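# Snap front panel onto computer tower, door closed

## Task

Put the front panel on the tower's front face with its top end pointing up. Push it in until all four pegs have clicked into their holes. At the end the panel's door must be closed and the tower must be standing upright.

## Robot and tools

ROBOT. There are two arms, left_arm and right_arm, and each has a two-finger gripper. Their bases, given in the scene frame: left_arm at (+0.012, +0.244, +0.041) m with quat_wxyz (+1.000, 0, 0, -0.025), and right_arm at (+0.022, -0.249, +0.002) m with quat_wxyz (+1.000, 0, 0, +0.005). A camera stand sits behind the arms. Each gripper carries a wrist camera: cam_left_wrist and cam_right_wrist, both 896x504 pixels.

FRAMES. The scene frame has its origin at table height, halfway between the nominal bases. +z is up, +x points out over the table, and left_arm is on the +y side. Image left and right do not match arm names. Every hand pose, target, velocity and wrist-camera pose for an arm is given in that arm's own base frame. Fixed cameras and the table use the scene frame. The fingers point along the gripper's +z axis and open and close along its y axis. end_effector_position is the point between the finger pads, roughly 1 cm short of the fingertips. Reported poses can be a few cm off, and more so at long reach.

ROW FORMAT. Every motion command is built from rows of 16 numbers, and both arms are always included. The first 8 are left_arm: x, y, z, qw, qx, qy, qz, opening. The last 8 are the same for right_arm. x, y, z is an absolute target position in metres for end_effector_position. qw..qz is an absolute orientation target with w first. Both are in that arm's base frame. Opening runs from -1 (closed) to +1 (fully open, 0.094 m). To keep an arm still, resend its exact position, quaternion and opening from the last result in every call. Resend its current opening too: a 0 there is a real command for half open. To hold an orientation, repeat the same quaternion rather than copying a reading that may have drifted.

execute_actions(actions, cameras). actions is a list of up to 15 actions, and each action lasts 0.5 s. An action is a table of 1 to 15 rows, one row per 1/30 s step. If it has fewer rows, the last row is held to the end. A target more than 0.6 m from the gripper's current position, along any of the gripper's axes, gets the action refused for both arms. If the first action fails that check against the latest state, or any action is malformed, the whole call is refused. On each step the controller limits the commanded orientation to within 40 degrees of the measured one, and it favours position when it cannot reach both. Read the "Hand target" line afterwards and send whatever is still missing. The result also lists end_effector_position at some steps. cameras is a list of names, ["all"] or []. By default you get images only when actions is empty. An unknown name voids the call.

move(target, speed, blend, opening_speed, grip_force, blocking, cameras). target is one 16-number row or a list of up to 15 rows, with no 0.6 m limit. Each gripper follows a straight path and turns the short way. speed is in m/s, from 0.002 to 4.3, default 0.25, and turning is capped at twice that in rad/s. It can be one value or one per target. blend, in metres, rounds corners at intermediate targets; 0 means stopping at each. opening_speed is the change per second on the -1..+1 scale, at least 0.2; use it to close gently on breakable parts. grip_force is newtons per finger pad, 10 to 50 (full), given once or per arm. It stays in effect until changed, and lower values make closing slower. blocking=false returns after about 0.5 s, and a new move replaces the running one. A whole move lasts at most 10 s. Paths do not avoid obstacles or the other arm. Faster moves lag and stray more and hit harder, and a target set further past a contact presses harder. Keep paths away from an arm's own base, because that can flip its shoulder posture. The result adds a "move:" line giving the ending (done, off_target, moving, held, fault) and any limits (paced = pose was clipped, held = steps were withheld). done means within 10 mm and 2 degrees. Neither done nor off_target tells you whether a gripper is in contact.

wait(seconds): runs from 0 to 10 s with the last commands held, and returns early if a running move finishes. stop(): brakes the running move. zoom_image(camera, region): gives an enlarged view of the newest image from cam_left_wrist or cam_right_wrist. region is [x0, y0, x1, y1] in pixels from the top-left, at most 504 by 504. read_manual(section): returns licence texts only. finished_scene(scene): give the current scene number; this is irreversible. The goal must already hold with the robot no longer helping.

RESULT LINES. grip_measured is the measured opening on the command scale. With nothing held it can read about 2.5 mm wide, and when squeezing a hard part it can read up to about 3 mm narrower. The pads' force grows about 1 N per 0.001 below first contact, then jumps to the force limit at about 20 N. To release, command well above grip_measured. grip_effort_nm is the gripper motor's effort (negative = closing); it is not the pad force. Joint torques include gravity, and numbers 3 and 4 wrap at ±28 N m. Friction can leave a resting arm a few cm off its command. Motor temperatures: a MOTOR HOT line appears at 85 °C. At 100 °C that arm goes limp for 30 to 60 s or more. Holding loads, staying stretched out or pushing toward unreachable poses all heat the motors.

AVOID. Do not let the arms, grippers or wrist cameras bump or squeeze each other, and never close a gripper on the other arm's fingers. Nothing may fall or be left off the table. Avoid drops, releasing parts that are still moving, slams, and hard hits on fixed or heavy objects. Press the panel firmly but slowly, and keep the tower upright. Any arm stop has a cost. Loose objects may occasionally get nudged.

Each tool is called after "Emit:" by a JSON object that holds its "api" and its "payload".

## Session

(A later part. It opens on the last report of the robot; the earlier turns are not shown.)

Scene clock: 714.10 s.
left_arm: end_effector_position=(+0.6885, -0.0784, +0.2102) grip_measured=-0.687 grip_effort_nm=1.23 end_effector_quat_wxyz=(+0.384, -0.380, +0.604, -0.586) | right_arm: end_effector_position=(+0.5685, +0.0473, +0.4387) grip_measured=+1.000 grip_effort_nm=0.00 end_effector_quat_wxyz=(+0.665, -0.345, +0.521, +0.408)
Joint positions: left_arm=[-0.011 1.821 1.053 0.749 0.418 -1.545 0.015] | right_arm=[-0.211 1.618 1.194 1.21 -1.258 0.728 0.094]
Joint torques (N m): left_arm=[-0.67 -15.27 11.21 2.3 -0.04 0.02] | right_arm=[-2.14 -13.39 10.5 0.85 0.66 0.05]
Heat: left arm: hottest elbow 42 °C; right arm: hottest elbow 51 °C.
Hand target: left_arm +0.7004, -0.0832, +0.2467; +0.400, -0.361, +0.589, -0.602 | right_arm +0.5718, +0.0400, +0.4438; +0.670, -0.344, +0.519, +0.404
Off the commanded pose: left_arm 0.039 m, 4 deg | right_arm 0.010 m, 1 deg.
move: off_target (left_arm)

Emit:
{"api": "move", "payload": {"target": [0.7030,-0.0835,0.2530,0.4031,-0.3606,0.5752,-0.6194,-0.5,0.572,0.04,0.444,0.6706,-0.3439,0.5190,0.4043,1], "speed": 0.03}}

Scene clock: 723.20 s.
left_arm: end_effector_position=(+0.6887, -0.0783, +0.2146) grip_measured=-0.687 grip_effort_nm=1.23 end_effector_quat_wxyz=(+0.381, -0.384, +0.594, -0.595) | right_arm: end_effector_position=(+0.5685, +0.0473, +0.4387) grip_measured=+1.000 grip_effort_nm=0.00 end_effector_quat_wxyz=(+0.665, -0.345, +0.521, +0.408)
Joint positions: left_arm=[-0.011 1.821 1.053 0.767 0.417 -1.576 0.015] | right_arm=[-0.211 1.618 1.194 1.21 -1.258 0.728 0.094]
Joint torques (N m): left_arm=[-0.44 -14.92 10.96 3.45 -0.12 -0.02] | right_arm=[-1.73 -13.04 10.5 0.92 0.62 0.11]
Heat: left arm: hottest elbow 42 °C; right arm: hottest elbow 51 °C.
Hand target: left_arm +0.7000, -0.0832, +0.2530; +0.401, -0.359, +0.573, -0.617 | right_arm +0.5718, +0.0400, +0.4438; +0.670, -0.344, +0.519, +0.404
Off the commanded pose: left_arm 0.041 m, 5 deg | right_arm 0.010 m, 1 deg.
move: off_target (left_arm)

Emit:
{"api": "move", "payload": {"target": [0.7030,-0.0835,0.2540,0.416,-0.3465,0.5839,-0.6111,-0.5,0.572,0.04,0.444,0.6706,-0.3439,0.5190,0.4043,1], "speed": 0.03, "cameras": ["cam_right_wrist"]}}

Emit:
{"api": "zoom_image", "payload": {"camera": "cam_right_wrist", "region": [320, 150, 520, 270]}}

Scene clock: 732.73 s.
left_arm: end_effector_position=(+0.6887, -0.0783, +0.2146) grip_measured=-0.687 grip_effort_nm=1.23 end_effector_quat_wxyz=(+0.387, -0.378, +0.598, -0.592) | right_arm: end_effector_position=(+0.5685, +0.0473, +0.4387) grip_measured=+1.000 grip_effort_nm=0.00 end_effector_quat_wxyz=(+0.665, -0.345, +0.521, +0.408)
Joint positions: left_arm=[-0.011 1.821 1.053 0.767 0.417 -1.556 0.015] | right_arm=[-0.211 1.618 1.194 1.21 -1.258 0.728 0.094]
Joint torques (N m): left_arm=[-0.5 -14.86 10.97 3.4 0.03 0.19] | right_arm=[-2.08 -13.33 10.3 0.92 0.62 0.1]
Heat: left arm: hottest elbow 42 °C; right arm: hottest elbow 51 °C.
Hand target: left_arm +0.7000, -0.0832, +0.2539; +0.414, -0.346, +0.582, -0.609 | right_arm +0.5718, +0.0400, +0.4438; +0.670, -0.344, +0.519, +0.404
Off the commanded pose: left_arm 0.042 m, 6 deg | right_arm 0.010 m, 1 deg.
move: off_target (left_arm)
camera_calibration:
cam_right_wrist: T_world_to_cam=[[0.896778, -0.441852, 0.0235984, -0.500709], [-0.0747857, -0.203917, -0.976127, 0.518952], [0.436116, 0.873604, -0.215913, -0.105505], [0, 0, 0, 1]] pos_world=[0.533847, -0.0232464, 0.4956]
Images, in order (width x height): cam_right_wrist 896x504.

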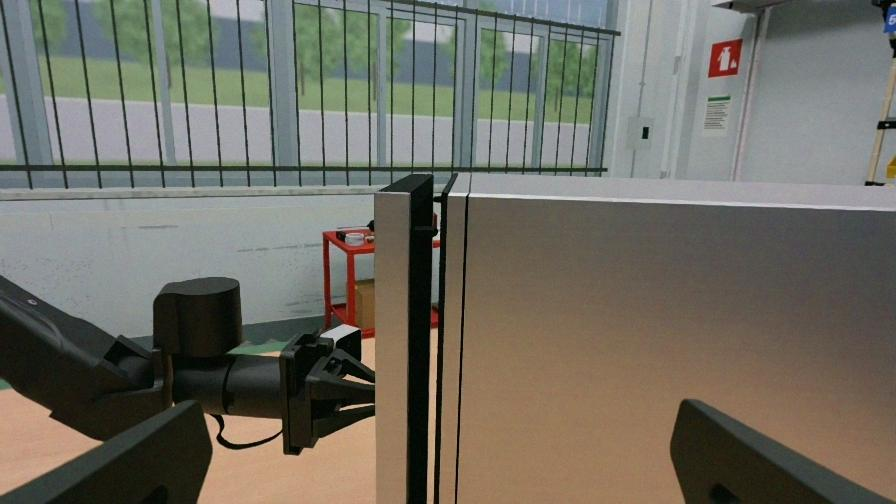

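Scaled by 2.520 from the camera's 896x504 image, which has a finer 1280x720 frame.

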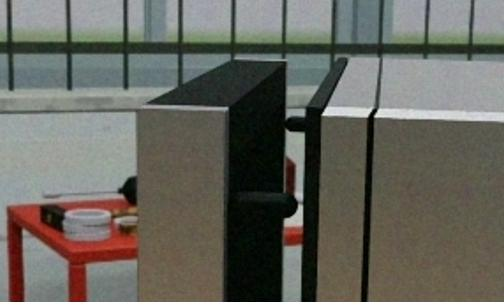

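Emit:
{"api": "move", "payload": {"target": [0.7110,-0.0873,0.2575,0.416,-0.3465,0.5839,-0.6111,-0.5,0.572,0.04,0.444,0.6706,-0.3439,0.5190,0.4043,1], "speed": 0.03}}

Scene clock: 738.80 s.
left_arm: end_effector_position=(+0.6919, -0.0816, +0.2176) grip_measured=-0.687 grip_effort_nm=1.23 end_effector_quat_wxyz=(+0.388, -0.376, +0.597, -0.593) | right_arm: end_effector_position=(+0.5685, +0.0473, +0.4387) grip_measured=+1.000 grip_effort_nm=0.00 end_effector_quat_wxyz=(+0.665, -0.345, +0.521, +0.408)
Joint positions: left_arm=[-0.016 1.826 1.064 0.767 0.413 -1.555 0.015] | right_arm=[-0.211 1.618 1.194 1.21 -1.258 0.728 0.094]
Joint torques (N m): left_arm=[-0.38 -14.86 12.14 2.88 -0.1 0.19] | right_arm=[-2.2 -13.16 10.4 1.13 0.62 0.1]
Heat: left arm: hottest elbow 42 °C; right arm: hottest elbow 51 °C.
Hand target: left_arm +0.7072, -0.0871, +0.2579; +0.414, -0.345, +0.581, -0.609 | right_arm +0.5718, +0.0400, +0.4438; +0.670, -0.344, +0.519, +0.404
Off the commanded pose: left_arm 0.045 m, 5 deg | right_arm 0.010 m, 1 deg.
move: off_target (left_arm)

Emit:
{"api": "move", "payload": {"target": [0.7170,-0.0895,0.2550,0.416,-0.3465,0.5839,-0.6111,-0.5,0.572,0.04,0.444,0.6706,-0.3439,0.5190,0.4043,1], "speed": 0.03, "cameras": ["cam_right_wrist"]}}

Emit:
{"api": "zoom_image", "payload": {"camera": "cam_right_wrist", "region": [320, 150, 520, 270]}}

Scene clock: 753.30 s.
left_arm: end_effector_position=(+0.6982, -0.0835, +0.2170) grip_measured=-0.687 grip_effort_nm=1.23 end_effector_quat_wxyz=(+0.390, -0.375, +0.596, -0.594) | right_arm: end_effector_position=(+0.5685, +0.0473, +0.4387) grip_measured=+1.000 grip_effort_nm=0.00 end_effector_quat_wxyz=(+0.665, -0.345, +0.521, +0.408)
Joint positions: left_arm=[-0.02 1.841 1.083 0.767 0.409 -1.555 0.015] | right_arm=[-0.211 1.618 1.194 1.21 -1.258 0.728 0.094]
Joint torques (N m): left_arm=[-0.38 -15.03 12.05 2.85 -0.09 0.19] | right_arm=[-1.96 -13.57 10.44 1.02 0.69 0.11]
Heat: left arm: hottest elbow 42 °C; right arm: hottest elbow 51 °C.
Hand target: left_arm +0.7134, -0.0891, +0.2553; +0.414, -0.346, +0.581, -0.609 | right_arm +0.5718, +0.0400, +0.4438; +0.670, -0.344, +0.519, +0.404
Off the commanded pose: left_arm 0.043 m, 5 deg | right_arm 0.010 m, 1 deg.
move: off_target (left_arm)
camera_calibration:
cam_right_wrist: T_world_to_cam=[[0.896778, -0.441852, 0.0235984, -0.500709], [-0.0747857, -0.203917, -0.976127, 0.518952], [0.436116, 0.873604, -0.215913, -0.105505], [0, 0, 0, 1]] pos_world=[0.533847, -0.0232464, 0.4956]
Images, in order (width x height): cam_right_wrist 896x504.

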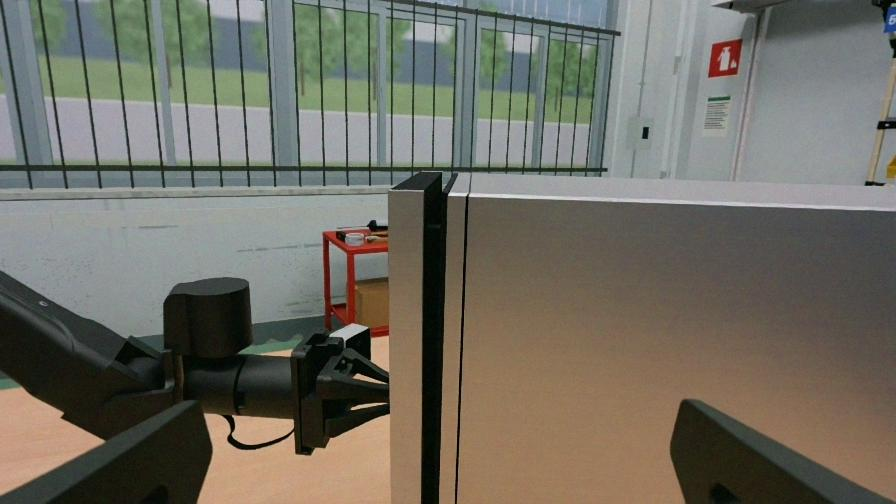

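Scaled by 2.520 from the camera's 896x504 image, which has a finer 1280x720 frame.

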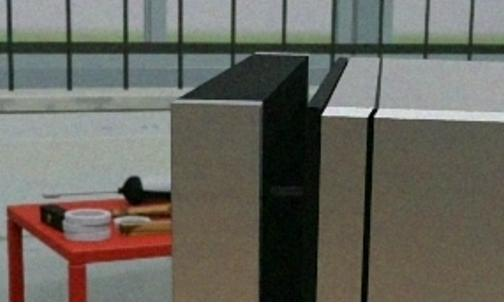

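Emit:
{"api": "move", "payload": {"target": [0.7290,-0.0951,0.2550,0.416,-0.3465,0.5839,-0.6111,-0.5,0.572,0.04,0.444,0.6706,-0.3439,0.5190,0.4043,1], "speed": 0.03, "cameras": ["cam_right_wrist"]}}

Emit:
{"api": "zoom_image", "payload": {"camera": "cam_right_wrist", "region": [320, 150, 520, 270]}}

Scene clock: 766.87 s.
left_arm: end_effector_position=(+0.7019, -0.0868, +0.2159) grip_measured=-0.687 grip_effort_nm=1.23 end_effector_quat_wxyz=(+0.389, -0.375, +0.597, -0.594) | right_arm: end_effector_position=(+0.5685, +0.0473, +0.4387) grip_measured=+1.000 grip_effort_nm=0.00 end_effector_quat_wxyz=(+0.665, -0.345, +0.521, +0.408)
Joint positions: left_arm=[-0.025 1.85 1.096 0.762 0.406 -1.555 0.015] | right_arm=[-0.211 1.618 1.194 1.21 -1.258 0.728 0.094]
Joint torques (N m): left_arm=[-0.67 -14.1 13.7 2.54 -0.32 0.18] | right_arm=[-1.79 -13.16 10.44 0.98 0.64 0.12]
Heat: left arm: hottest elbow 45 °C; right arm: hottest elbow 51 °C.
Hand target: left_arm +0.7235, -0.0947, +0.2555; +0.414, -0.346, +0.581, -0.609 | right_arm +0.5718, +0.0400, +0.4438; +0.670, -0.344, +0.519, +0.404
Off the commanded pose: left_arm 0.048 m, 5 deg | right_arm 0.010 m, 1 deg.
move: off_target (left_arm)
camera_calibration:
cam_right_wrist: T_world_to_cam=[[0.896778, -0.441852, 0.0235984, -0.500709], [-0.0747857, -0.203917, -0.976127, 0.518952], [0.436116, 0.873604, -0.215913, -0.105505], [0, 0, 0, 1]] pos_world=[0.533847, -0.0232464, 0.4956]
Images, in order (width x height): cam_right_wrist 896x504.

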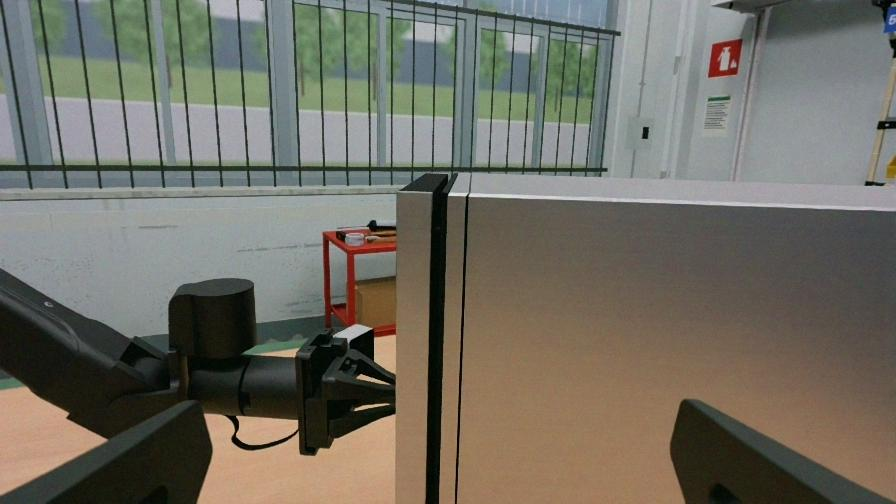

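Scaled by 2.520 from the camera's 896x504 image, which has a finer 1280x720 frame.

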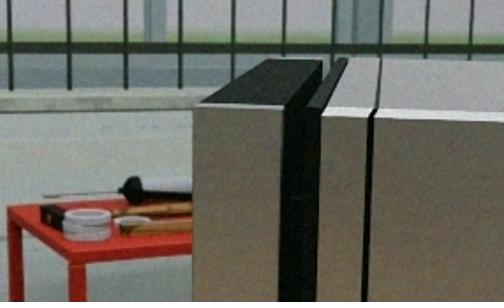

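Emit:
{"api": "move", "payload": {"target": [[0.7290,-0.0951,0.2575,0.416,-0.3465,0.5839,-0.6111,-0.5,0.55,0.06,0.53,0.6706,-0.3439,0.5190,0.4043,1],[0.7290,-0.0951,0.2575,0.416,-0.3465,0.5839,-0.6111,-0.5,0.546,0.15,0.56,0.5444,-0.3794,0.6845,0.3018,1]], "speed": 0.25, "blend": 0.02, "cameras": ["cam_right_wrist"]}}

Emit:
{"api": "zoom_image", "payload": {"camera": "cam_right_wrist", "region": [410, 80, 550, 160]}}

Emit:
{"api": "zoom_image", "payload": {"camera": "cam_right_wrist", "region": [400, 210, 575, 310]}}

Scene clock: 779.57 s.
left_arm: end_effector_position=(+0.7020, -0.0868, +0.2156) grip_measured=-0.687 grip_effort_nm=1.23 end_effector_quat_wxyz=(+0.388, -0.375, +0.597, -0.594) | right_arm: end_effector_position=(+0.5460, +0.1443, +0.5310) grip_measured=+1.000 grip_effort_nm=0.00 end_effector_quat_wxyz=(+0.527, -0.363, +0.702, +0.313)
Joint positions: left_arm=[-0.025 1.85 1.096 0.761 0.406 -1.555 0.015] | right_arm=[0.004 1.387 1.628 -0.692 -0.962 -0.319 0.094]
Joint torques (N m): left_arm=[-0.85 -14.51 13.72 2.36 -0.32 0.2] | right_arm=[-0.5 -11.81 15.72 0.7 -0.14 -0.19]
Motor temperatures (°C): left_arm=[24 31 47 26 24 22 30] | right_arm=[22 34 51 22 25 23 24]
Heat: left arm: hottest elbow 47 °C; right arm: hottest elbow 51 °C.
Hand target: left_arm +0.7233, -0.0946, +0.2580; +0.414, -0.346, +0.581, -0.609 | right_arm +0.5443, +0.1497, +0.5593; +0.545, -0.379, +0.684, +0.302
Off the commanded pose: left_arm 0.050 m, 5 deg | right_arm 0.030 m, 4 deg.
move: off_target (left_arm, right_arm)
camera_calibration:
cam_right_wrist: T_world_to_cam=[[0.829818, -0.555042, -0.0577079, -0.343785], [-0.391159, -0.504797, -0.769529, 0.733545], [0.39799, 0.661142, -0.635999, 0.114033], [0, 0, 0, 1]] pos_world=[0.526828, 0.104084, 0.61717]
Images, in order (width x height): cam_right_wrist 896x504.

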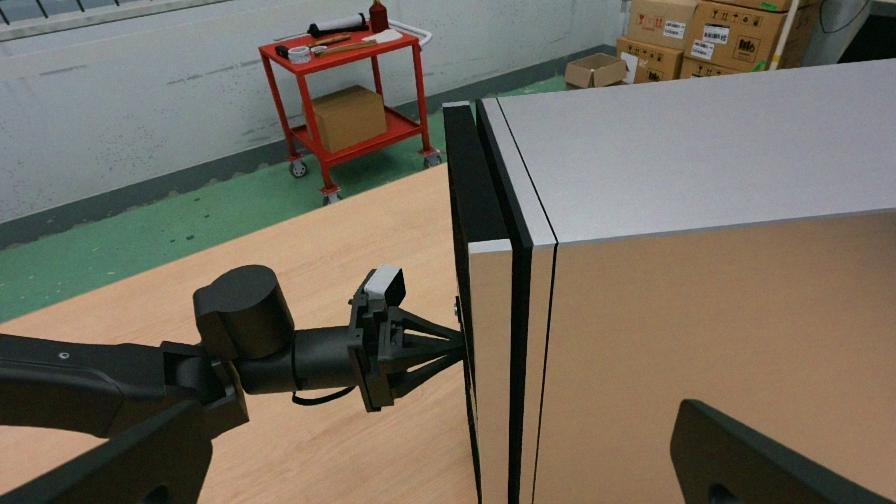

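Scaled by 3.600 from the camera's 896x504 image, which has a finer 1280x720 frame.

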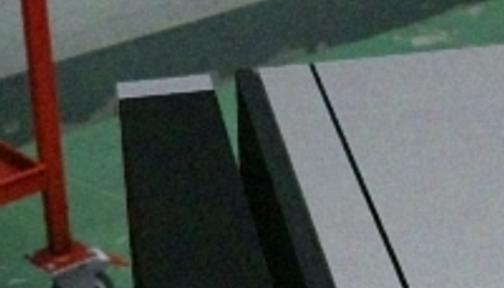

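Scaled by 2.880 from the camera's 896x504 image, which has a finer 1280x720 frame.

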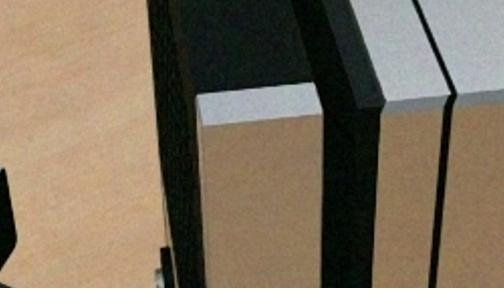

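Emit:
{"api": "move", "payload": {"target": [0.7470,-0.1036,0.2600,0.416,-0.3465,0.5839,-0.6111,-0.5,0.546,0.15,0.56,0.5444,-0.3794,0.6845,0.3018,1], "speed": 0.04, "cameras": ["cam_right_wrist"]}}

Emit:
{"api": "zoom_image", "payload": {"camera": "cam_right_wrist", "region": [400, 80, 600, 310]}}

Scene clock: 793.87 s.
left_arm: end_effector_position=(+0.7078, -0.0891, +0.2166) grip_measured=-0.686 grip_effort_nm=1.23 end_effector_quat_wxyz=(+0.388, -0.377, +0.597, -0.592) | right_arm: end_effector_position=(+0.5460, +0.1443, +0.5309) grip_measured=+1.000 grip_effort_nm=0.00 end_effector_quat_wxyz=(+0.527, -0.364, +0.702, +0.313)
Joint positions: left_arm=[-0.03 1.858 1.115 0.746 0.399 -1.555 0.015] | right_arm=[0.004 1.387 1.628 -0.692 -0.962 -0.32 0.094]
Joint torques (N m): left_arm=[-1.44 -13.39 16.16 2 -0.6 0.19] | right_arm=[-0.97 -11.34 15.77 0.76 -0.15 -0.17]
Heat: left arm: hottest elbow 48 °C; right arm: hottest elbow 51 °C.
Hand target: left_arm +0.7377, -0.1027, +0.2609; +0.414, -0.346, +0.581, -0.609 | right_arm +0.5443, +0.1497, +0.5592; +0.545, -0.379, +0.684, +0.302
Off the commanded pose: left_arm 0.060 m, 5 deg | right_arm 0.030 m, 4 deg.
move: off_target (left_arm, right_arm)
camera_calibration:
cam_right_wrist: T_world_to_cam=[[0.829929, -0.554917, -0.0573123, -0.34405], [-0.390918, -0.50519, -0.769393, 0.733349], [0.397996, 0.660946, -0.636199, 0.114044], [0, 0, 0, 1]] pos_world=[0.526827, 0.104185, 0.61707]
Images, in order (width x height): cam_right_wrist 896x504.

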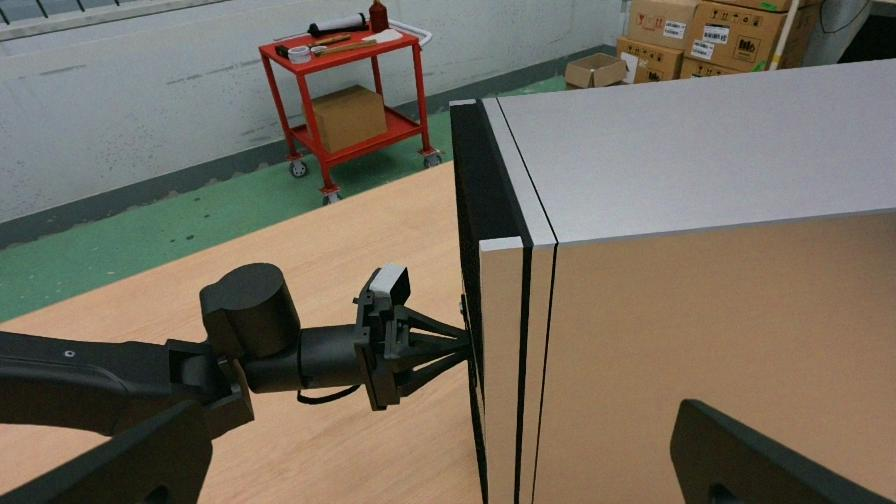

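Scaled by 2.191 from the camera's 896x504 image, which has a finer 1280x720 frame.

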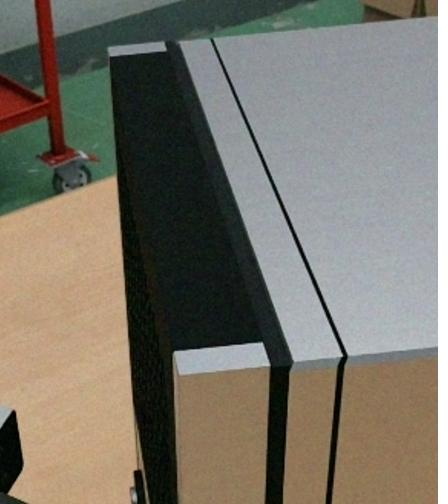

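Emit:
{"api": "move", "payload": {"target": [0.7700,-0.1144,0.2600,0.416,-0.3465,0.5839,-0.6111,-0.5,0.546,0.15,0.56,0.5444,-0.3794,0.6845,0.3018,1], "speed": 0.05, "cameras": ["cam_right_wrist"]}}

Emit:
{"api": "zoom_image", "payload": {"camera": "cam_right_wrist", "region": [400, 80, 600, 310]}}

Scene clock: 801.13 s.
left_arm: end_effector_position=(+0.7086, -0.0895, +0.2166) grip_measured=-0.686 grip_effort_nm=1.23 end_effector_quat_wxyz=(+0.387, -0.377, +0.599, -0.591) | right_arm: end_effector_position=(+0.5460, +0.1443, +0.5309) grip_measured=+1.000 grip_effort_nm=0.00 end_effector_quat_wxyz=(+0.527, -0.364, +0.702, +0.313)
Joint positions: left_arm=[-0.03 1.858 1.119 0.739 0.399 -1.553 0.015] | right_arm=[0.004 1.387 1.628 -0.692 -0.962 -0.32 0.094]
Joint torques (N m): left_arm=[-2.73 -10.81 19.63 1.73 -1.32 0.15] | right_arm=[-0.44 -12.04 15.58 0.95 -0.11 -0.18]
Heat: left arm: hottest elbow 48 °C; right arm: hottest elbow 52 °C.
Hand target: left_arm +0.7524, -0.1132, +0.2613; +0.414, -0.346, +0.581, -0.610 | right_arm +0.5443, +0.1497, +0.5592; +0.545, -0.379, +0.684, +0.302
Off the commanded pose: left_arm 0.079 m, 6 deg | right_arm 0.030 m, 4 deg.
move: off_target (left_arm, right_arm)
camera_calibration:
cam_right_wrist: T_world_to_cam=[[0.829929, -0.554917, -0.0573123, -0.34405], [-0.390918, -0.50519, -0.769393, 0.733349], [0.397996, 0.660946, -0.636199, 0.114044], [0, 0, 0, 1]] pos_world=[0.526827, 0.104185, 0.61707]
Images, in order (width x height): cam_right_wrist 896x504.

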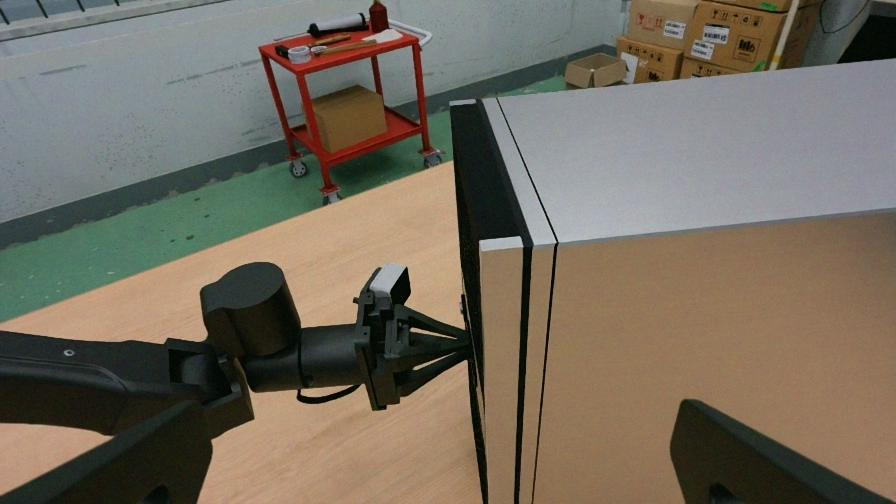

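Scaled by 2.191 from the camera's 896x504 image, which has a finer 1280x720 frame.

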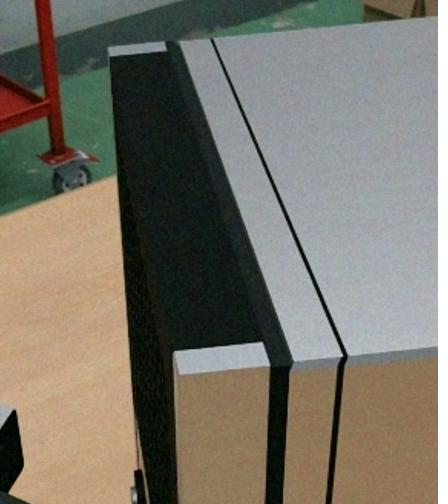

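Emit:
{"api": "move", "payload": {"target": [[0.7150,-0.0925,0.232,0.4050,-0.3580,0.5930,-0.5965,-0.5,0.546,0.15,0.56,0.5444,-0.3794,0.6845,0.3018,1],[0.7150,-0.0925,0.232,0.4050,-0.3580,0.5930,-0.5965,-1,0.546,0.15,0.56,0.5444,-0.3794,0.6845,0.3018,1]], "speed": 0.05, "opening_speed": 0.5, "cameras": ["cam_right_wrist"]}}

Scene clock: 813.03 s.
left_arm: end_effector_position=(+0.7075, -0.0883, +0.2163) grip_measured=-0.987 grip_effort_nm=-0.66 end_effector_quat_wxyz=(+0.391, -0.375, +0.599, -0.590) | right_arm: end_effector_position=(+0.5460, +0.1443, +0.5309) grip_measured=+1.000 grip_effort_nm=0.00 end_effector_quat_wxyz=(+0.527, -0.364, +0.702, +0.313)
Joint positions: left_arm=[-0.029 1.858 1.114 0.747 0.398 -1.546 0.001] | right_arm=[0.004 1.387 1.628 -0.692 -0.962 -0.32 0.094]
Joint torques (N m): left_arm=[-0.15 -14.39 9.43 2.67 -0.11 0.19] | right_arm=[-0.73 -11.81 15.64 0.81 -0.13 -0.19]
Motor temperatures (°C): left_arm=[24 30 52 26 25 22 30] | right_arm=[22 33 52 22 24 23 24]
Heat: left arm: hottest elbow 52 °C; right arm: hottest elbow 52 °C.
Hand target: left_arm +0.7143, -0.0924, +0.2318; +0.405, -0.358, +0.593, -0.597 | right_arm +0.5443, +0.1497, +0.5592; +0.545, -0.379, +0.684, +0.302
Off the commanded pose: left_arm 0.018 m, 3 deg | right_arm 0.030 m, 4 deg.
move: off_target (left_arm, right_arm); target 2's new opening was sent with left_arm's hand 0.018 m and 3 deg from that target
camera_calibration:
cam_right_wrist: T_world_to_cam=[[0.829929, -0.554917, -0.0573123, -0.34405], [-0.390918, -0.50519, -0.769393, 0.733349], [0.397996, 0.660946, -0.636199, 0.114044], [0, 0, 0, 1]] pos_world=[0.526827, 0.104185, 0.61707]
Images, in order (width x height): cam_right_wrist 896x504.

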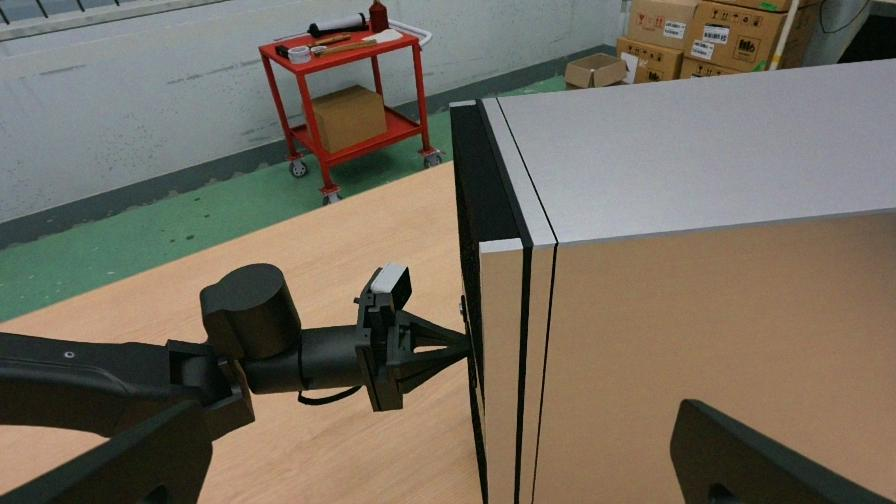

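Emit:
{"api": "move", "payload": {"target": [0.6500,-0.062,0.232,0.4050,-0.3580,0.5930,-0.5965,-1,0.546,0.15,0.56,0.5444,-0.3794,0.6845,0.3018,1], "speed": 0.08, "cameras": ["cam_right_wrist","cam_left_wrist"]}}

Emit:
{"api": "zoom_image", "payload": {"camera": "cam_right_wrist", "region": [400, 80, 600, 310]}}

Scene clock: 819.43 s.
left_arm: end_effector_position=(+0.6517, -0.0661, +0.2227) grip_measured=-0.987 grip_effort_nm=-0.71 end_effector_quat_wxyz=(+0.394, -0.367, +0.597, -0.595) | right_arm: end_effector_position=(+0.5460, +0.1443, +0.5309) grip_measured=+1.000 grip_effort_nm=0.00 end_effector_quat_wxyz=(+0.527, -0.364, +0.702, +0.313)
Joint positions: left_arm=[0.016 1.743 0.943 0.819 0.451 -1.546 0.001] | right_arm=[0.004 1.387 1.628 -0.692 -0.962 -0.32 0.094]
Joint torques (N m): left_arm=[0.73 -13.8 6.74 2.67 0.09 0.18] | right_arm=[-0.56 -11.58 15.65 0.88 -0.15 -0.22]
Heat: left arm: hottest elbow 51 °C; right arm: hottest elbow 53 °C.
Hand target: left_arm +0.6500, -0.0622, +0.2317; +0.405, -0.358, +0.593, -0.596 | right_arm +0.5443, +0.1497, +0.5592; +0.545, -0.379, +0.684, +0.302
Off the commanded pose: left_arm 0.010 m, 2 deg | right_arm 0.030 m, 4 deg.
move: off_target (right_arm)
camera_calibration:
cam_left_wrist: T_world_to_cam=[[-0.0334426, -0.0340727, 0.99886, -0.201823], [-0.764853, -0.642449, -0.0475228, 0.505312], [0.643336, -0.76557, -0.00457545, -0.379202], [0, 0, 0, 1]] pos_world=[0.623695, 0.0274549, 0.223872]
cam_right_wrist: T_world_to_cam=[[0.829929, -0.554917, -0.0573123, -0.34405], [-0.390918, -0.50519, -0.769393, 0.733349], [0.397996, 0.660946, -0.636199, 0.114044], [0, 0, 0, 1]] pos_world=[0.526827, 0.104185, 0.61707]

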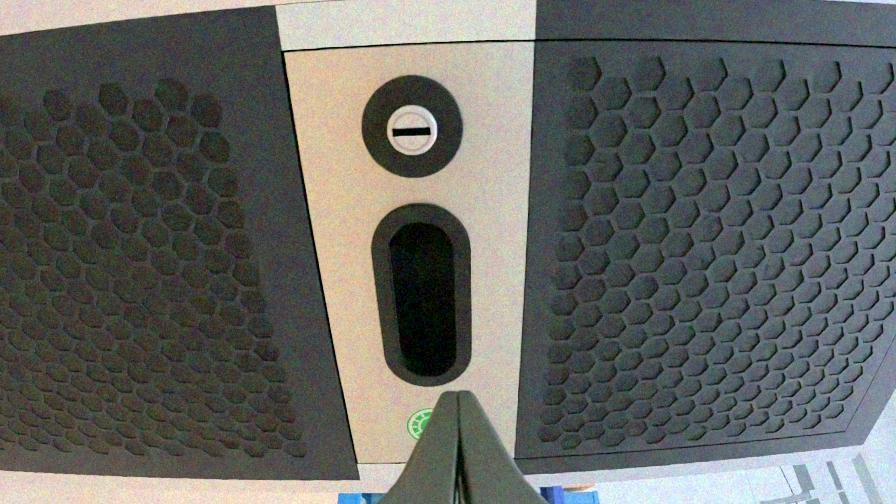

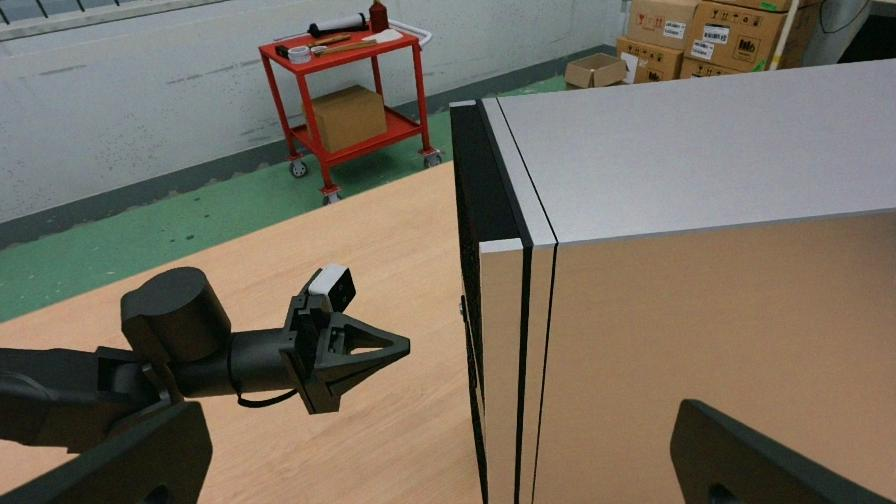

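Scaled by 2.191 from the camera's 896x504 image, which has a finer 1280x720 frame.

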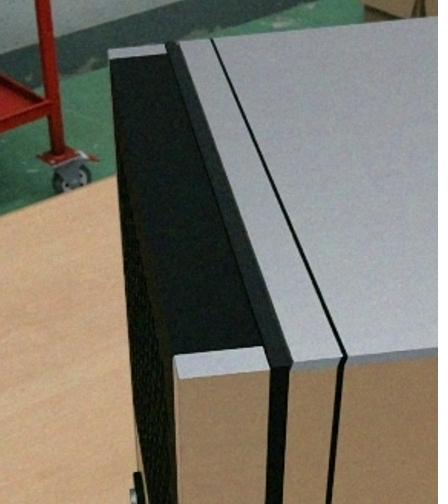

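Emit:
{"api": "move", "payload": {"target": [[0.6320,-0.06,0.385,0.4050,-0.3580,0.5930,-0.5965,-1,0.546,0.15,0.56,0.5444,-0.3794,0.6845,0.3018,1],[0.6240,-0.1320,0.392,0.4050,-0.3580,0.5930,-0.5965,-1,0.546,0.15,0.56,0.5444,-0.3794,0.6845,0.3018,1]], "speed": 0.25, "blend": 0.02, "cameras": ["cam_right_wrist"]}}

Scene clock: 831.50 s.
left_arm: end_effector_position=(+0.6141, -0.1348, +0.3677) grip_measured=-0.987 grip_effort_nm=-0.71 end_effector_quat_wxyz=(+0.390, -0.369, +0.601, -0.593) | right_arm: end_effector_position=(+0.5460, +0.1443, +0.5309) grip_measured=+1.000 grip_effort_nm=0.00 end_effector_quat_wxyz=(+0.527, -0.364, +0.702, +0.313)
Joint positions: left_arm=[-0.132 1.427 1.026 0.408 0.307 -1.542 0.001] | right_arm=[0.004 1.387 1.628 -0.692 -0.962 -0.32 0.094]
Joint torques (N m): left_arm=[0.85 -10.46 12.34 1.84 -0.11 0.21] | right_arm=[-0.79 -11.22 15.76 0.85 -0.18 -0.21]
Heat: left arm: hottest elbow 49 °C; right arm: hottest elbow 54 °C.
Hand target: left_arm +0.6225, -0.1317, +0.3917; +0.405, -0.358, +0.593, -0.597 | right_arm +0.5443, +0.1497, +0.5592; +0.545, -0.379, +0.684, +0.302
Off the commanded pose: left_arm 0.026 m, 2 deg | right_arm 0.030 m, 4 deg.
move: off_target (left_arm, right_arm)
camera_calibration:
cam_right_wrist: T_world_to_cam=[[0.829929, -0.554917, -0.0573123, -0.34405], [-0.390918, -0.50519, -0.769393, 0.733349], [0.397996, 0.660946, -0.636199, 0.114044], [0, 0, 0, 1]] pos_world=[0.526827, 0.104185, 0.61707]
Images, in order (width x height): cam_right_wrist 896x504.

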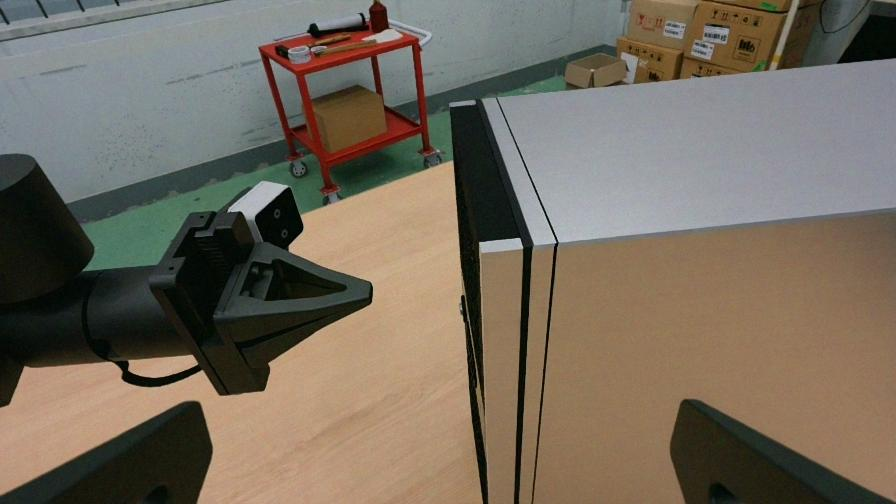

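Emit:
{"api": "move", "payload": {"target": [0.7040,-0.1640,0.402,0.4050,-0.3580,0.5930,-0.5965,-1,0.546,0.15,0.56,0.5444,-0.3794,0.6845,0.3018,1], "speed": 0.06, "cameras": ["cam_right_wrist"]}}

Scene clock: 838.07 s.
left_arm: end_effector_position=(+0.6773, -0.1539, +0.3889) grip_measured=-0.987 grip_effort_nm=-0.71 end_effector_quat_wxyz=(+0.396, -0.367, +0.596, -0.594) | right_arm: end_effector_position=(+0.5460, +0.1443, +0.5309) grip_measured=+1.000 grip_effort_nm=0.00 end_effector_quat_wxyz=(+0.527, -0.364, +0.702, +0.313)
Joint positions: left_arm=[-0.154 1.573 1.239 0.354 0.277 -1.54 0.001] | right_arm=[0.004 1.387 1.628 -0.692 -0.962 -0.32 0.094]
Joint torques (N m): left_arm=[-1.03 -8.76 15.27 1.94 -0.5 0.2] | right_arm=[-0.15 -11.99 15.69 1.05 -0.2 -0.19]
Heat: left arm: hottest elbow 48 °C; right arm: hottest elbow 54 °C.
Hand target: left_arm +0.7005, -0.1634, +0.4011; +0.405, -0.358, +0.593, -0.597 | right_arm +0.5443, +0.1497, +0.5592; +0.545, -0.379, +0.684, +0.302
Off the commanded pose: left_arm 0.031 m, 2 deg | right_arm 0.030 m, 4 deg.
move: off_target (left_arm, right_arm)
camera_calibration:
cam_right_wrist: T_world_to_cam=[[0.829929, -0.554917, -0.0573123, -0.34405], [-0.390918, -0.50519, -0.769393, 0.733349], [0.397996, 0.660946, -0.636199, 0.114044], [0, 0, 0, 1]] pos_world=[0.526827, 0.104185, 0.61707]
Images, in order (width x height): cam_right_wrist 896x504.

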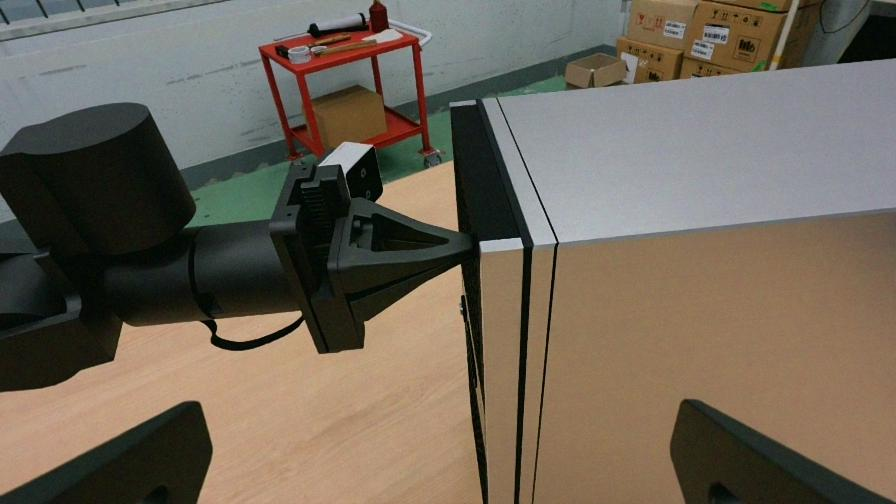

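Emit:
{"api": "move", "payload": {"target": [0.7240,-0.1725,0.397,0.4050,-0.3580,0.5930,-0.5965,-1,0.546,0.15,0.56,0.5444,-0.3794,0.6845,0.3018,1], "speed": 0.06, "cameras": ["cam_right_wrist"]}}

Emit:
{"api": "zoom_image", "payload": {"camera": "cam_right_wrist", "region": [400, 80, 600, 310]}}

Scene clock: 844.13 s.
left_arm: end_effector_position=(+0.6779, -0.1540, +0.3893) grip_measured=-0.987 grip_effort_nm=-0.71 end_effector_quat_wxyz=(+0.396, -0.367, +0.596, -0.594) | right_arm: end_effector_position=(+0.5460, +0.1443, +0.5309) grip_measured=+1.000 grip_effort_nm=0.00 end_effector_quat_wxyz=(+0.527, -0.364, +0.702, +0.313)
Joint positions: left_arm=[-0.154 1.574 1.242 0.351 0.277 -1.54 0.001] | right_arm=[0.004 1.387 1.628 -0.692 -0.962 -0.32 0.094]
Joint torques (N m): left_arm=[-1.55 -5.48 17.92 2.19 -0.94 0.23] | right_arm=[-0.85 -11.11 15.73 0.88 -0.13 -0.21]
Heat: left arm: hottest elbow 49 °C; right arm: hottest elbow 54 °C.
Hand target: left_arm +0.7154, -0.1710, +0.3941; +0.405, -0.358, +0.593, -0.597 | right_arm +0.5443, +0.1497, +0.5592; +0.545, -0.379, +0.684, +0.302
Off the commanded pose: left_arm 0.050 m, 2 deg | right_arm 0.030 m, 4 deg.
move: off_target (left_arm, right_arm)
camera_calibration:
cam_right_wrist: T_world_to_cam=[[0.829929, -0.554917, -0.0573123, -0.34405], [-0.390918, -0.50519, -0.769393, 0.733349], [0.397996, 0.660946, -0.636199, 0.114044], [0, 0, 0, 1]] pos_world=[0.526827, 0.104185, 0.61707]
Images, in order (width x height): cam_right_wrist 896x504.

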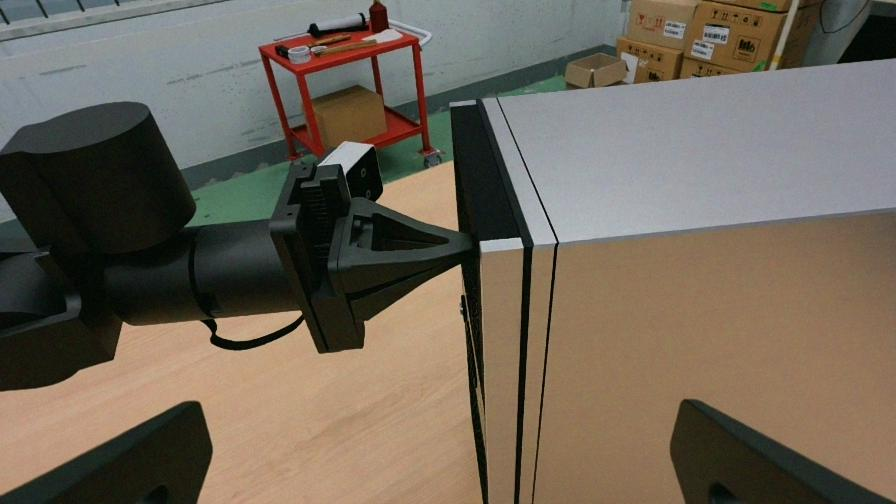

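Scaled by 2.191 from the camera's 896x504 image, which has a finer 1280x720 frame.

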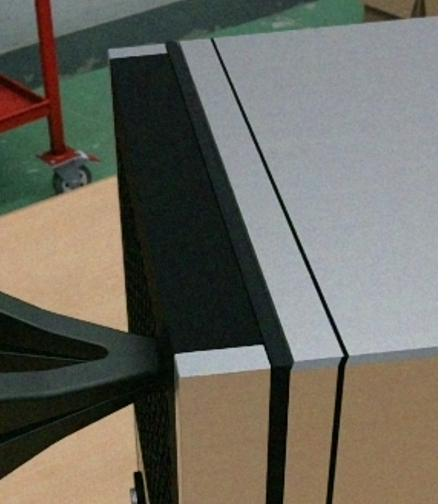

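Emit:
{"api": "move", "payload": {"target": [[0.6413,-0.1399,0.392,0.4050,-0.3580,0.5930,-0.5965,-1,0.546,0.15,0.56,0.5444,-0.3794,0.6845,0.3018,1],[0.7095,-0.0062,0.392,0.4050,-0.3580,0.5930,-0.5965,-1,0.546,0.15,0.56,0.5444,-0.3794,0.6845,0.3018,1]], "speed": 0.25, "blend": 0.01, "cameras": ["cam_right_wrist"]}}

Scene clock: 854.47 s.
left_arm: end_effector_position=(+0.6976, -0.0054, +0.3786) grip_measured=-0.987 grip_effort_nm=-0.71 end_effector_quat_wxyz=(+0.399, -0.366, +0.596, -0.592) | right_arm: end_effector_position=(+0.5460, +0.1443, +0.5309) grip_measured=+1.000 grip_effort_nm=0.00 end_effector_quat_wxyz=(+0.527, -0.364, +0.702, +0.313)
Joint positions: left_arm=[0.124 1.626 1.275 0.375 0.55 -1.54 0.001] | right_arm=[0.004 1.387 1.628 -0.692 -0.962 -0.32 0.094]
Joint torques (N m): left_arm=[-0.15 -12.16 12.46 1.99 0.06 0.06] | right_arm=[-0.32 -11.63 15.64 0.9 -0.16 -0.18]
Motor temperatures (°C): left_arm=[24 30 51 26 25 22 29] | right_arm=[22 32 55 22 24 23 24]
Heat: left arm: hottest elbow 51 °C; right arm: hottest elbow 55 °C.
Hand target: left_arm +0.7084, -0.0062, +0.3918; +0.405, -0.358, +0.593, -0.597 | right_arm +0.5443, +0.1497, +0.5592; +0.545, -0.379, +0.684, +0.302
Off the commanded pose: left_arm 0.018 m, 1 deg | right_arm 0.030 m, 4 deg.
move: off_target (left_arm, right_arm)
camera_calibration:
cam_right_wrist: T_world_to_cam=[[0.829929, -0.554917, -0.0573123, -0.34405], [-0.390918, -0.50519, -0.769393, 0.733349], [0.397996, 0.660946, -0.636199, 0.114044], [0, 0, 0, 1]] pos_world=[0.526827, 0.104185, 0.61707]
Images, in order (width x height): cam_right_wrist 896x504.

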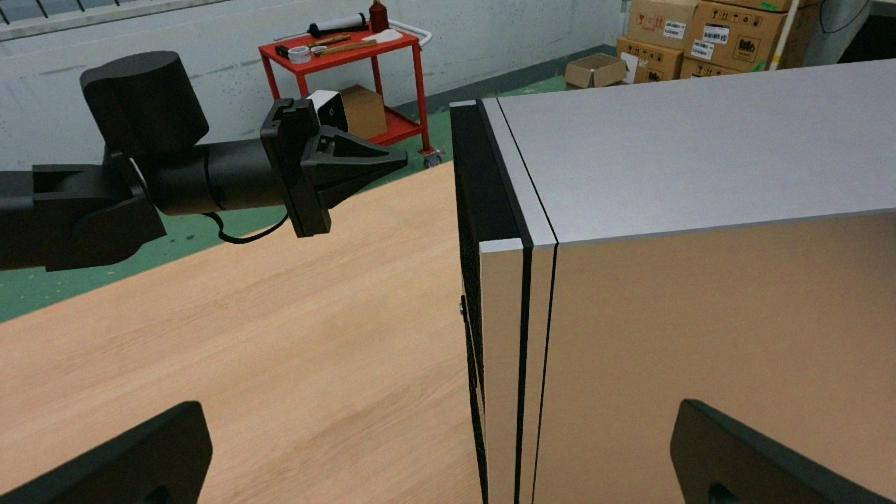

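Emit:
{"api": "move", "payload": {"target": [0.7897,-0.0472,0.400,0.4050,-0.3580,0.5930,-0.5965,-1,0.546,0.15,0.56,0.5444,-0.3794,0.6845,0.3018,1], "speed": 0.06, "cameras": ["cam_right_wrist"]}}

Emit:
{"api": "zoom_image", "payload": {"camera": "cam_right_wrist", "region": [400, 80, 600, 310]}}

Scene clock: 863.10 s.
left_arm: end_effector_position=(+0.7532, -0.0079, +0.3870) grip_measured=-0.988 grip_effort_nm=-0.69 end_effector_quat_wxyz=(+0.407, -0.384, +0.590, -0.581) | right_arm: end_effector_position=(+0.5460, +0.1443, +0.5309) grip_measured=+1.000 grip_effort_nm=0.00 end_effector_quat_wxyz=(+0.527, -0.364, +0.702, +0.313)
Joint positions: left_arm=[0.097 1.743 1.46 0.292 0.48 -1.54 0.001] | right_arm=[0.004 1.387 1.628 -0.692 -0.962 -0.32 0.094]
Joint torques (N m): left_arm=[-4.19 -10.23 16.83 2.26 -0.38 0.12] | right_arm=[-0.44 -11.87 15.76 0.88 -0.13 -0.2]
Motor temperatures (°C): left_arm=[24 30 52 26 25 22 29] | right_arm=[22 32 55 22 24 23 24]
Heat: left arm: hottest elbow 52 °C; right arm: hottest elbow 55 °C.
Hand target: left_arm +0.7805, -0.0477, +0.3981; +0.405, -0.358, +0.593, -0.597 | right_arm +0.5443, +0.1497, +0.5592; +0.545, -0.379, +0.684, +0.302
Off the commanded pose: left_arm 0.055 m, 3 deg | right_arm 0.030 m, 4 deg.
move: off_target (left_arm, right_arm)
camera_calibration:
cam_right_wrist: T_world_to_cam=[[0.829929, -0.554917, -0.0573123, -0.34405], [-0.390918, -0.50519, -0.769393, 0.733349], [0.397996, 0.660946, -0.636199, 0.114044], [0, 0, 0, 1]] pos_world=[0.526827, 0.104185, 0.61707]
Images, in order (width x height): cam_right_wrist 896x504.

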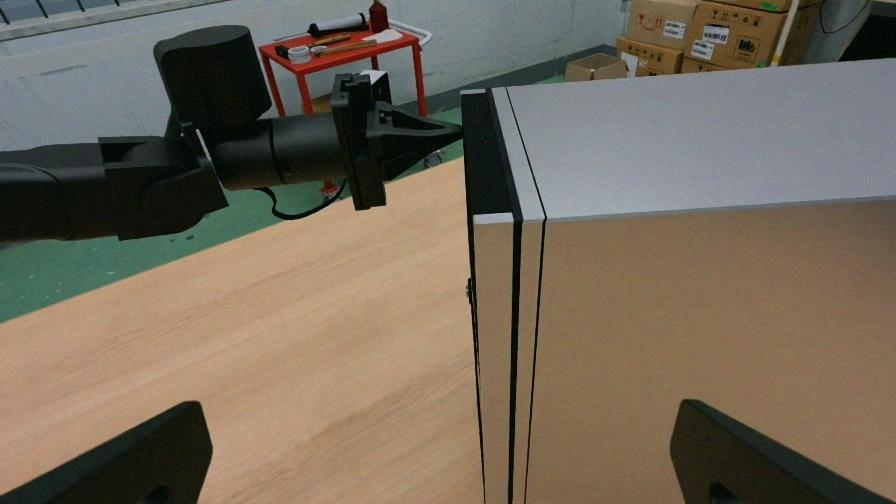

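Scaled by 2.191 from the camera's 896x504 image, which has a finer 1280x720 frame.

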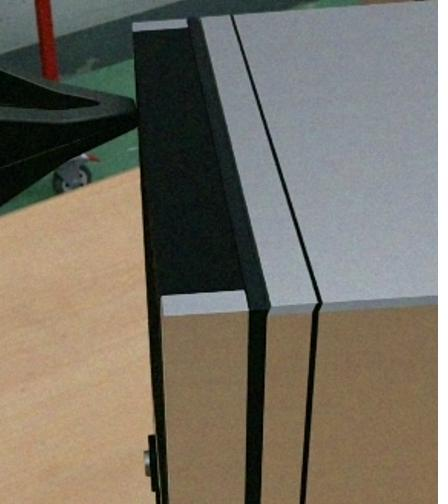

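Emit:
{"api": "move", "payload": {"target": [0.69,0.012,0.375,0.4050,-0.3580,0.5930,-0.5965,-1,0.546,0.15,0.56,0.5444,-0.3794,0.6845,0.3018,1], "speed": 0.2, "cameras": ["cam_right_wrist"]}}

Emit:
{"api": "zoom_image", "payload": {"camera": "cam_right_wrist", "region": [440, 80, 560, 150]}}

Emit:
{"api": "zoom_image", "payload": {"camera": "cam_right_wrist", "region": [450, 190, 570, 260]}}

Emit:
{"api": "zoom_image", "payload": {"camera": "cam_right_wrist", "region": [440, 370, 560, 504]}}

Scene clock: 871.87 s.
left_arm: end_effector_position=(+0.6920, +0.0136, +0.3677) grip_measured=-0.988 grip_effort_nm=-0.69 end_effector_quat_wxyz=(+0.400, -0.365, +0.596, -0.592) | right_arm: end_effector_position=(+0.5460, +0.1443, +0.5309) grip_measured=+1.000 grip_effort_nm=0.00 end_effector_quat_wxyz=(+0.527, -0.364, +0.702, +0.313)
Joint positions: left_arm=[0.16 1.63 1.247 0.41 0.588 -1.54 0.001] | right_arm=[0.004 1.387 1.628 -0.692 -0.962 -0.32 0.094]
Joint torques (N m): left_arm=[0.09 -13.98 8.81 2.66 0.03 0.07] | right_arm=[-0.73 -11.4 15.61 0.79 -0.15 -0.2]
Motor temperatures (°C): left_arm=[24 30 54 26 25 22 28] | right_arm=[22 32 56 22 24 23 24]
Heat: left arm: hottest elbow 54 °C; right arm: hottest elbow 56 °C.
Hand target: left_arm +0.6900, +0.0121, +0.3750; +0.405, -0.358, +0.593, -0.597 | right_arm +0.5443, +0.1497, +0.5592; +0.545, -0.379, +0.684, +0.302
Off the commanded pose: left_arm 0.008 m, 1 deg | right_arm 0.030 m, 4 deg.
move: off_target (right_arm)
camera_calibration:
cam_right_wrist: T_world_to_cam=[[0.829929, -0.554917, -0.0573123, -0.34405], [-0.390918, -0.50519, -0.769393, 0.733349], [0.397996, 0.660946, -0.636199, 0.114044], [0, 0, 0, 1]] pos_world=[0.526827, 0.104185, 0.61707]
Images, in order (width x height): cam_right_wrist 896x504.

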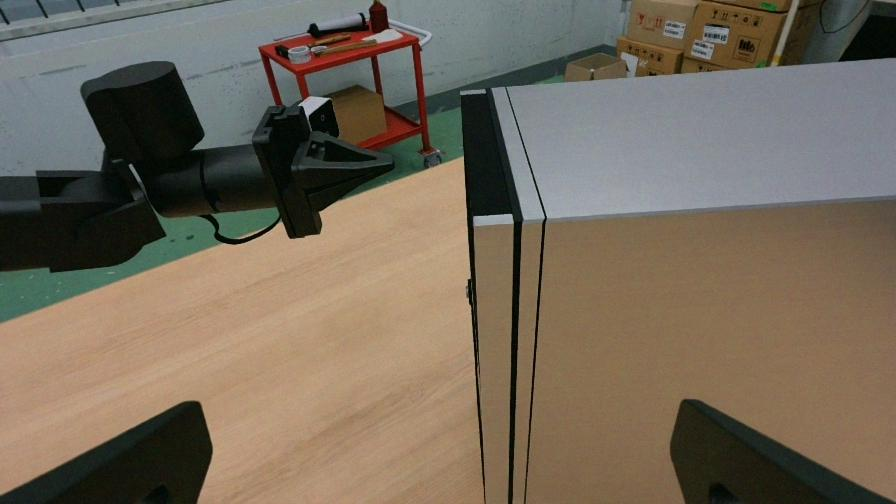

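Scaled by 4.200 from the camera's 896x504 image, which has a finer 1280x720 frame.

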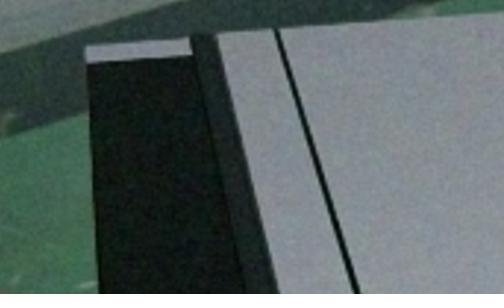

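Scaled by 4.200 from the camera's 896x504 image, which has a finer 1280x720 frame.

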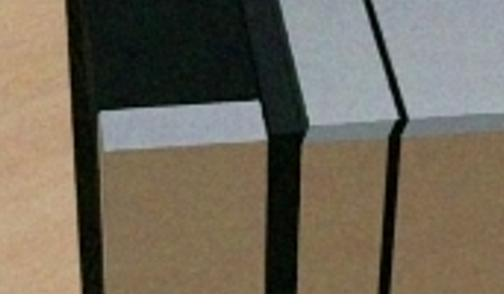

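Scaled by 3.761 from the camera's 896x504 image, which has a finer 1280x720 frame.

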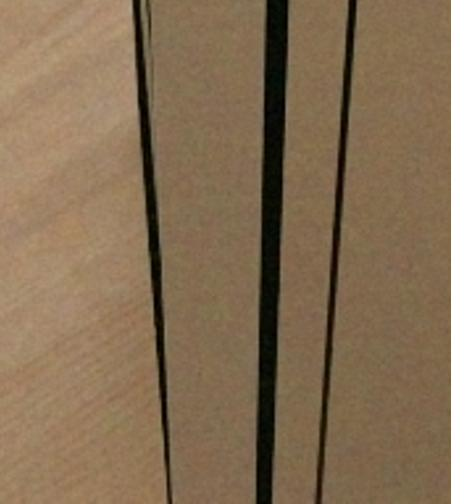

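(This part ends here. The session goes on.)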